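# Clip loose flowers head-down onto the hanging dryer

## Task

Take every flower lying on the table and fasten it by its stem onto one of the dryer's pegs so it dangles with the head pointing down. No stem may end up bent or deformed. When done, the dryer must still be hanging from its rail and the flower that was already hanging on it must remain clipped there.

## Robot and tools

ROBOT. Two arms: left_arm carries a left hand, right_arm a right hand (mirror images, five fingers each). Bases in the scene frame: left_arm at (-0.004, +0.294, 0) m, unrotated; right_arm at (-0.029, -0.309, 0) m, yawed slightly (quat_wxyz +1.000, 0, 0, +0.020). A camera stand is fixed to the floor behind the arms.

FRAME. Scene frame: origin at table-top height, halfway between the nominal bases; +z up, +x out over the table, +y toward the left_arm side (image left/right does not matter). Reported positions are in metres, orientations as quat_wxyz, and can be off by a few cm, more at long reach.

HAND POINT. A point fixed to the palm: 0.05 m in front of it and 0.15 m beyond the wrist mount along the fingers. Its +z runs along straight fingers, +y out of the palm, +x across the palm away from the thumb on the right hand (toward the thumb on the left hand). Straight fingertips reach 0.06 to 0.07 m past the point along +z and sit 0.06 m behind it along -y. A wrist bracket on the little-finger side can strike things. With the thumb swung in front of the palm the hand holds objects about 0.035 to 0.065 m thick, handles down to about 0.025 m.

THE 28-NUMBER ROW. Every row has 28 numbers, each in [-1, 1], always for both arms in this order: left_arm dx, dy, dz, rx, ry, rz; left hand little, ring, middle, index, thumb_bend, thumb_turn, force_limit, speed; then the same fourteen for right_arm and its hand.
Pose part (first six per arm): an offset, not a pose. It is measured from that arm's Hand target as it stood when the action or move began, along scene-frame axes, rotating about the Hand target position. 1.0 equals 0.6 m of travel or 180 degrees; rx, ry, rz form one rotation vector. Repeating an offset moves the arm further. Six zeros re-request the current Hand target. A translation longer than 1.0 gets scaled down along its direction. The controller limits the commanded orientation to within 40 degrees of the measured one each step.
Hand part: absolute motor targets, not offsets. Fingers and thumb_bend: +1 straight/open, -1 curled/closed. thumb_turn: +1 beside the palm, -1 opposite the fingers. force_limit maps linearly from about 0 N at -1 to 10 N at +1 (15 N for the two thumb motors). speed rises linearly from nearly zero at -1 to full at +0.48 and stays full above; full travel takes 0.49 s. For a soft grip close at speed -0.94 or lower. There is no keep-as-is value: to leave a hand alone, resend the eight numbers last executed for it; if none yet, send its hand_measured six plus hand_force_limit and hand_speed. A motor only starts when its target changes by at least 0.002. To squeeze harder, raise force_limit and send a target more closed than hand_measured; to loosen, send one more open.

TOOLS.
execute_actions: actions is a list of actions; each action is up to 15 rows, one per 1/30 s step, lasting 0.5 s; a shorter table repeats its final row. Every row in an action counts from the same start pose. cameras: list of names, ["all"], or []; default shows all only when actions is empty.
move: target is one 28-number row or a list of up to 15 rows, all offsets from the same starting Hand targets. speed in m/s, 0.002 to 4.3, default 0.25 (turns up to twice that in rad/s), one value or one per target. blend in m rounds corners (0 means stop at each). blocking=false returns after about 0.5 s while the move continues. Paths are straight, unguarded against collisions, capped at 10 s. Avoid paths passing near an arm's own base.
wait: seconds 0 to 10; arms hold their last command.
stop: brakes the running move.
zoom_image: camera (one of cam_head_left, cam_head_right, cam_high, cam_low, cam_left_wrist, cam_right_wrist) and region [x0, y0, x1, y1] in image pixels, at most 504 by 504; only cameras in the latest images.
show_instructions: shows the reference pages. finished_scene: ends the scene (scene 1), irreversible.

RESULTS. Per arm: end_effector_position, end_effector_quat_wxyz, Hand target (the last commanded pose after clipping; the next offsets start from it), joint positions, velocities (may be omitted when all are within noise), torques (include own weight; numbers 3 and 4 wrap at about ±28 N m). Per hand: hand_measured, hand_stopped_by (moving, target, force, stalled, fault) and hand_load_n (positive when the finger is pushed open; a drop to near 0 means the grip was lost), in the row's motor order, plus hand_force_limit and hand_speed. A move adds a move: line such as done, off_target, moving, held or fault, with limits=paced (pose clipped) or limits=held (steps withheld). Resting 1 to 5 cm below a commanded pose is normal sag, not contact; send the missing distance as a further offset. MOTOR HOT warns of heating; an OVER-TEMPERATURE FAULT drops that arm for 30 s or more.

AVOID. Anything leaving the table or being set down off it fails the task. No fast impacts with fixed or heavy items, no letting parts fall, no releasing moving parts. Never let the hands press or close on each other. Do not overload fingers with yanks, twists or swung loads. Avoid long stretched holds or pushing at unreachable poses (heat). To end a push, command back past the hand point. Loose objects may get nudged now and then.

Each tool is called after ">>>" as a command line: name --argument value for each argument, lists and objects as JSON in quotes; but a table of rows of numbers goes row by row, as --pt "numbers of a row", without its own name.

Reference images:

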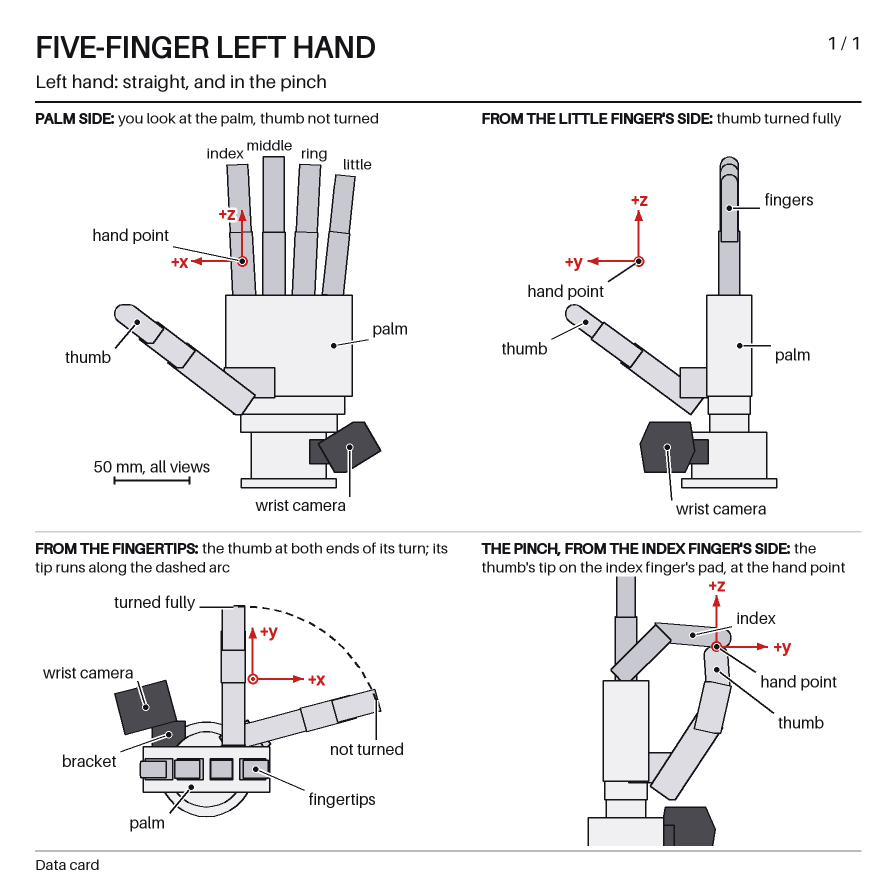

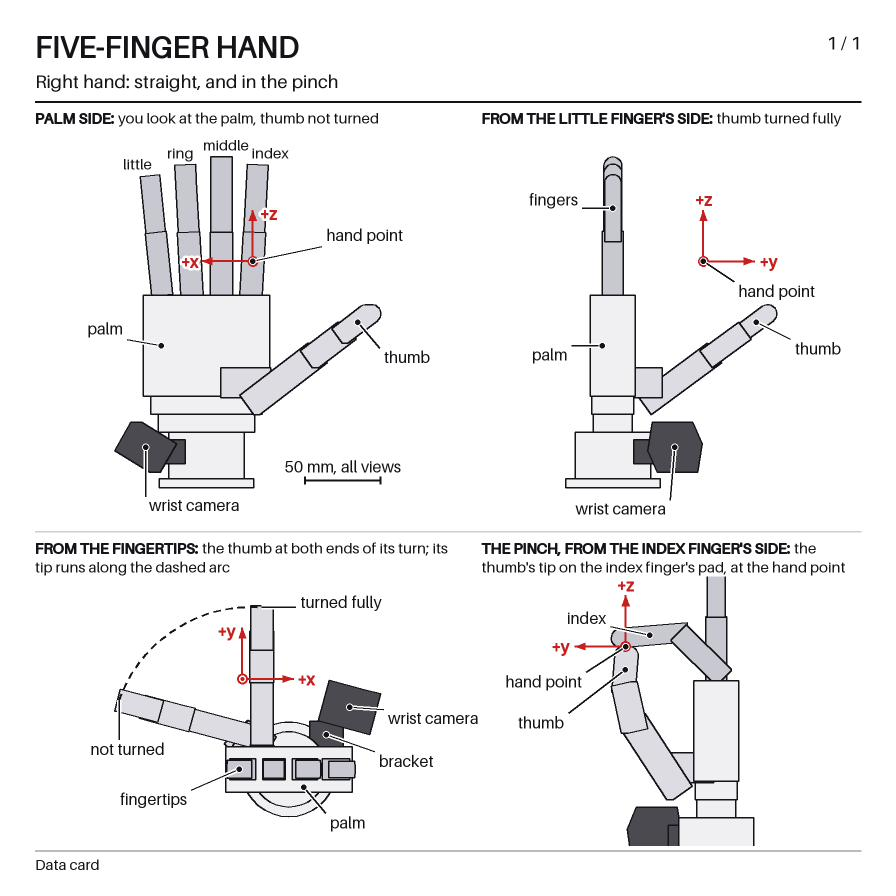

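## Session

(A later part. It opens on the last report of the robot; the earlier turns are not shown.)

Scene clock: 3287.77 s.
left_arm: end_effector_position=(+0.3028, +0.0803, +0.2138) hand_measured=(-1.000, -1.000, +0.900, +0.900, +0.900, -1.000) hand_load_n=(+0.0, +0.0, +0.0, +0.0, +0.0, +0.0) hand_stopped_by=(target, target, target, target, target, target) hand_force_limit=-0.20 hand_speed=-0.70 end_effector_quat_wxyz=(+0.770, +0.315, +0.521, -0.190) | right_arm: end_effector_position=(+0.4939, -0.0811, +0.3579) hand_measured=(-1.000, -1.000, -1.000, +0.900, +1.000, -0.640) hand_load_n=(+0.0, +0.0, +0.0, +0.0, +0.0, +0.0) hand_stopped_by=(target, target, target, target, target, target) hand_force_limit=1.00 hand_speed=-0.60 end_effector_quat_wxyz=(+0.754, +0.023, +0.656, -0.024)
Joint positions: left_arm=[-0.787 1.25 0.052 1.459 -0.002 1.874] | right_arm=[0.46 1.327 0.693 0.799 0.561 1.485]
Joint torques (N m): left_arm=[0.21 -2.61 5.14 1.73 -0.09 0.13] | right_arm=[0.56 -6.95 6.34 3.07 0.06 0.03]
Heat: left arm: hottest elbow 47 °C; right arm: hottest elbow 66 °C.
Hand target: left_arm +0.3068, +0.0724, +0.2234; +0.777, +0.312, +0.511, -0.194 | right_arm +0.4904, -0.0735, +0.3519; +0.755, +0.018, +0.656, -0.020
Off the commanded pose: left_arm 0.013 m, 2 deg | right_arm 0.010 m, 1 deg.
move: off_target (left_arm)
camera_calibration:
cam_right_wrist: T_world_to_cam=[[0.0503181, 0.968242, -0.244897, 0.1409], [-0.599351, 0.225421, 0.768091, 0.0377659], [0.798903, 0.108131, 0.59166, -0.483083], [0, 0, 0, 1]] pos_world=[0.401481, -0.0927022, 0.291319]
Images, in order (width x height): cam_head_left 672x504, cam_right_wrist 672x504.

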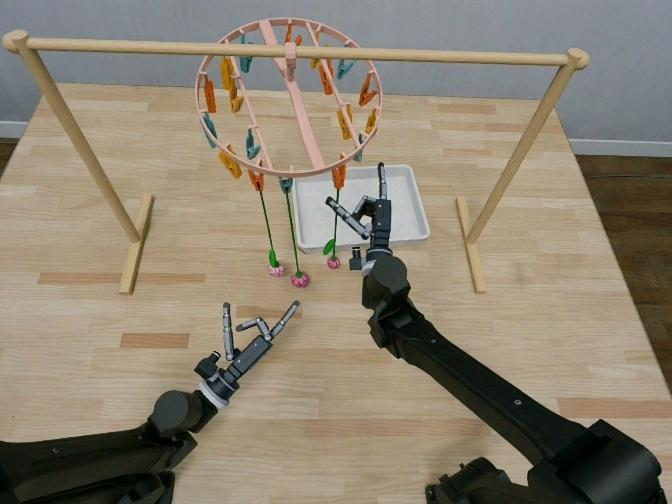

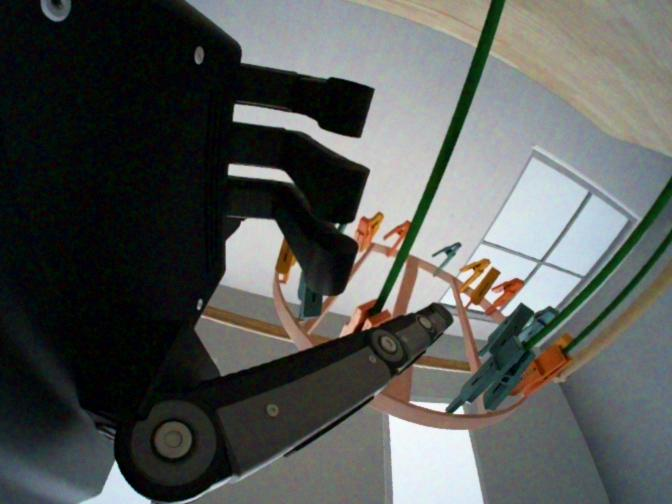

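>>> move --pt "0.0 0.0 0.0 0 0 0 -1 -1 0.9 0.9 0.9 -1 -0.2 -0.7 -0.1667 -0.01 0.0 0 0 0 -1 -1 -1 0.9 1.0 -0.64 1.0 -0.6" --pt "0.0 0.0 0.0 0 0 0 -1 -1 0.9 0.9 0.9 -1 -0.2 -0.7 -0.2167 -0.2 0.05 0 0 0 -1 -1 -1 0.9 1.0 -0.64 1.0 -0.6" --speed '[0.1,0.2]' --blend '[0.02,0]' --cameras '["all"]'

>>> zoom_image --camera "cam_head_left" --region '[190, 20, 400, 300]'

>>> zoom_image --camera "cam_head_right" --region '[230, 140, 380, 300]'

Scene clock: 3297.97 s.
left_arm: end_effector_position=(+0.3028, +0.0803, +0.2138) hand_measured=(-1.000, -1.000, +0.900, +0.900, +0.900, -1.000) hand_load_n=(+0.0, +0.0, +0.0, +0.0, +0.0, +0.5) hand_stopped_by=(target, target, target, target, target, target) hand_force_limit=-0.20 hand_speed=-0.70 end_effector_quat_wxyz=(+0.770, +0.315, +0.521, -0.190) | right_arm: end_effector_position=(+0.3608, -0.1869, +0.3823) hand_measured=(-1.000, -1.000, -1.000, +0.900, +1.000, -0.640) hand_load_n=(+0.0, +0.0, +0.0, +0.0, +0.0, +0.0) hand_stopped_by=(target, target, target, target, target, target) hand_force_limit=1.00 hand_speed=-0.60 end_effector_quat_wxyz=(+0.755, +0.011, +0.655, -0.018)
Joint positions: left_arm=[-0.787 1.25 0.052 1.459 -0.002 1.874] | right_arm=[0.297 0.686 0.396 0.443 0.374 1.508]
Joint torques (N m): left_arm=[0.21 -2.61 5.11 1.73 -0.08 0.13] | right_arm=[-1.67 -1.79 7.6 2.04 -0.05 0.11]
Heat: left arm: hottest elbow 47 °C; right arm: hottest elbow 64 °C.
Hand target: left_arm +0.3068, +0.0724, +0.2234; +0.777, +0.312, +0.511, -0.194 | right_arm +0.3603, -0.1934, +0.3820; +0.755, +0.018, +0.656, -0.020
Off the commanded pose: left_arm 0.013 m, 2 deg | right_arm 0.007 m, 1 deg.
move: off_target (left_arm)
camera_calibration:
cam_left_wrist: T_world_to_cam=[[-0.468421, -0.715744, -0.517969, 0.312122], [0.0563309, 0.560878, -0.82598, 0.110921], [0.881708, -0.416084, -0.222409, -0.0660266], [0, 0, 0, 1]] pos_world=[0.198172, 0.133713, 0.238603]
cam_right_wrist: T_world_to_cam=[[0.0264341, 0.967002, -0.253393, 0.267667], [-0.605972, 0.217101, 0.765287, -0.0350094], [0.795046, 0.133319, 0.591715, -0.373668], [0, 0, 0, 1]] pos_world=[0.268793, -0.201417, 0.315722]

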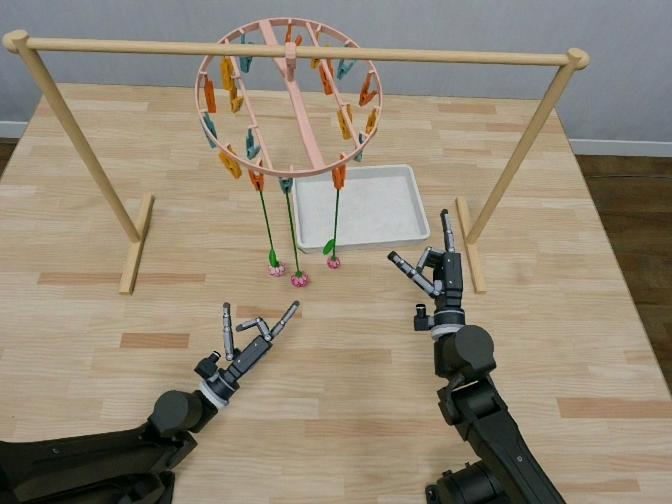

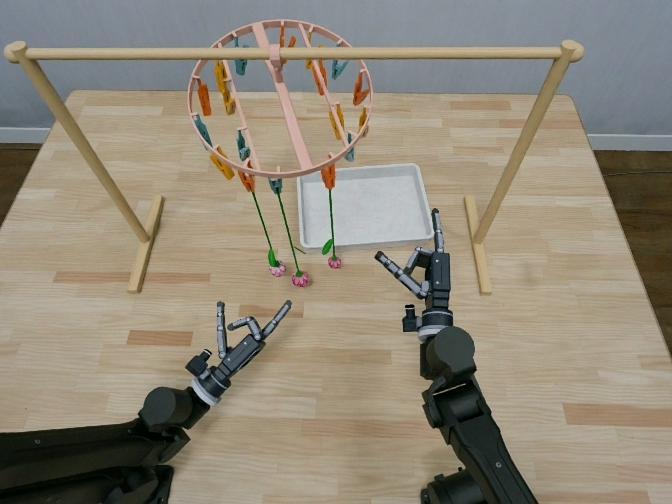

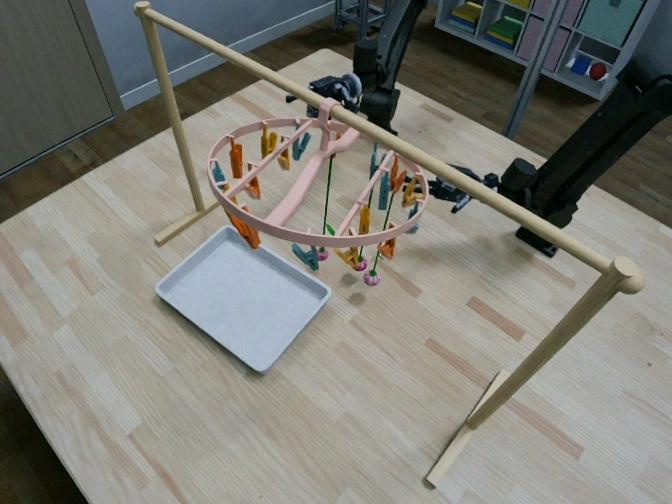

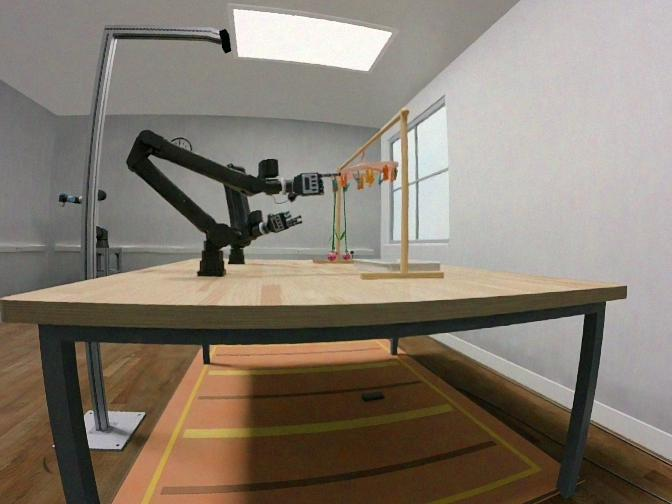

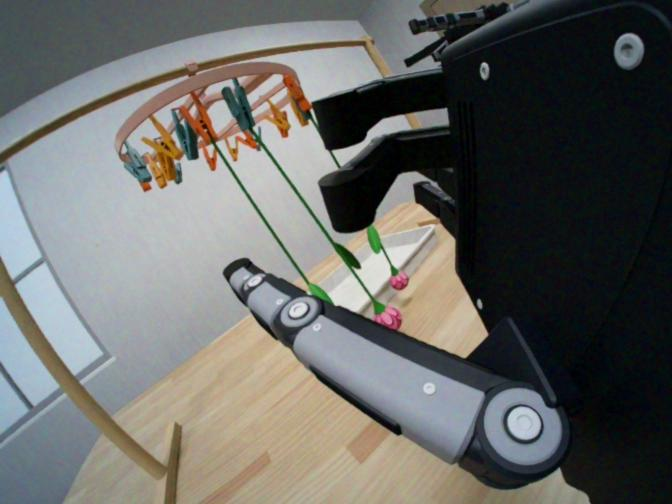

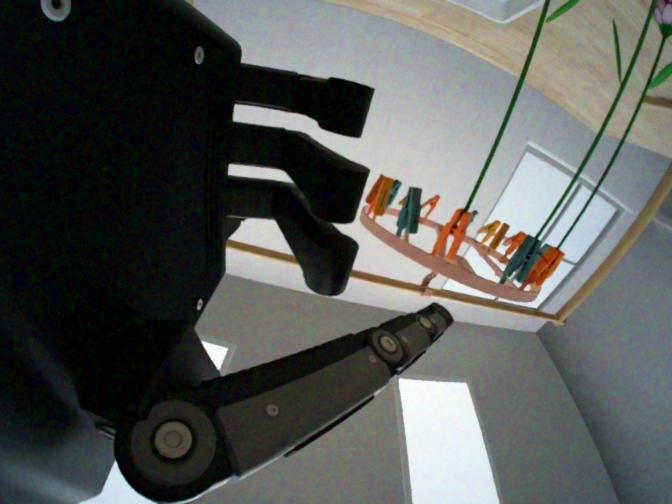

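Scaled by 1.800 from the camera's 672x504 image, which has a finer 960x720 frame.

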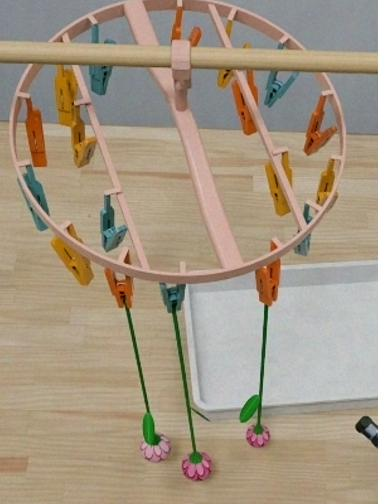

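Scaled by 3.150 from the camera's 672x504 image, which has a finer 960x720 frame.

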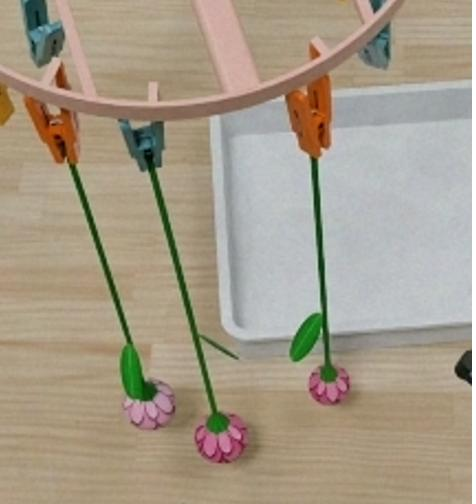

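>>> wait --seconds 4 --cameras '["cam_head_left","cam_high"]'

>>> zoom_image --camera "cam_high" --region '[200, 90, 440, 290]'

>>> zoom_image --camera "cam_head_left" --region '[230, 150, 370, 300]'

Scene clock: 3307.30 s.
left_arm: end_effector_position=(+0.3028, +0.0803, +0.2138) hand_measured=(-1.000, -1.000, +0.900, +0.900, +0.900, -1.000) hand_load_n=(+0.0, +0.0, +0.0, +0.0, +0.0, +0.5) hand_stopped_by=(target, target, target, target, target, target) hand_force_limit=-0.20 hand_speed=-0.70 end_effector_quat_wxyz=(+0.770, +0.315, +0.521, -0.190) | right_arm: end_effector_position=(+0.3608, -0.1868, +0.3822) hand_measured=(-1.000, -1.000, -1.000, +0.900, +1.000, -0.640) hand_load_n=(+0.0, +0.0, +0.0, +0.0, +0.0, +0.0) hand_stopped_by=(target, target, target, target, target, target) hand_force_limit=1.00 hand_speed=-0.60 end_effector_quat_wxyz=(+0.755, +0.011, +0.655, -0.018)
Joint positions: left_arm=[-0.787 1.25 0.052 1.459 -0.002 1.874] | right_arm=[0.297 0.686 0.396 0.442 0.374 1.509]
Joint torques (N m): left_arm=[0.21 -2.61 5.11 1.73 -0.08 0.13] | right_arm=[-1.44 -1.96 7.92 2.07 -0.12 0.09]
Heat: left arm: hottest elbow 46 °C; right arm: hottest elbow 62 °C.
Hand target: left_arm +0.3068, +0.0724, +0.2234; +0.777, +0.312, +0.511, -0.194 | right_arm +0.3603, -0.1933, +0.3819; +0.755, +0.017, +0.656, -0.020
Off the commanded pose: left_arm 0.013 m, 2 deg | right_arm 0.007 m, 1 deg.
wait: 4.00 s; at rest from the start
Images, in order (width x height): cam_head_left 672x504, cam_high 672x504.

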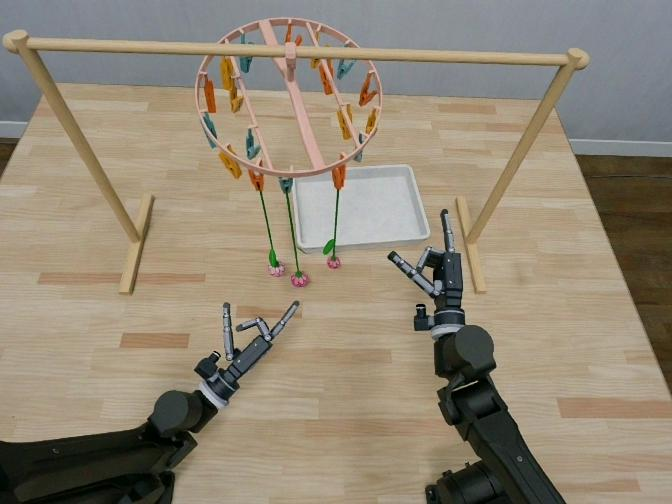

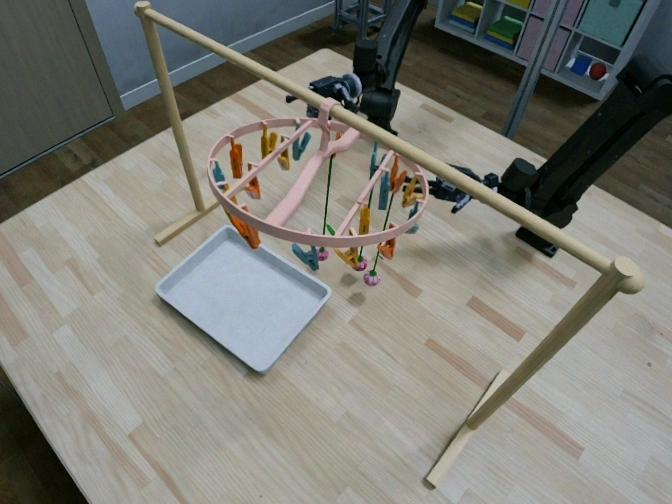

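Scaled by 2.100 from the camera's 672x504 image, which has a finer 960x720 frame.

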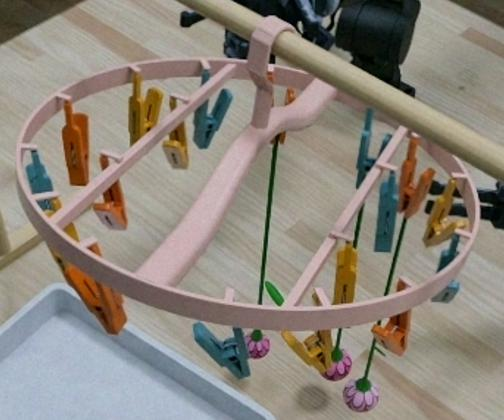

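Scaled by 3.360 from the camera's 672x504 image, which has a finer 960x720 frame.

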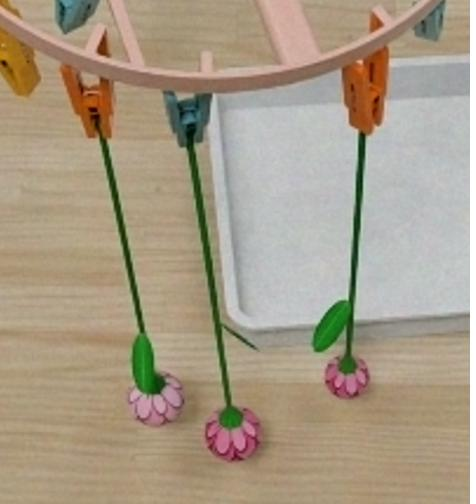

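>>> finished_scene

The scene is finished: the task was done.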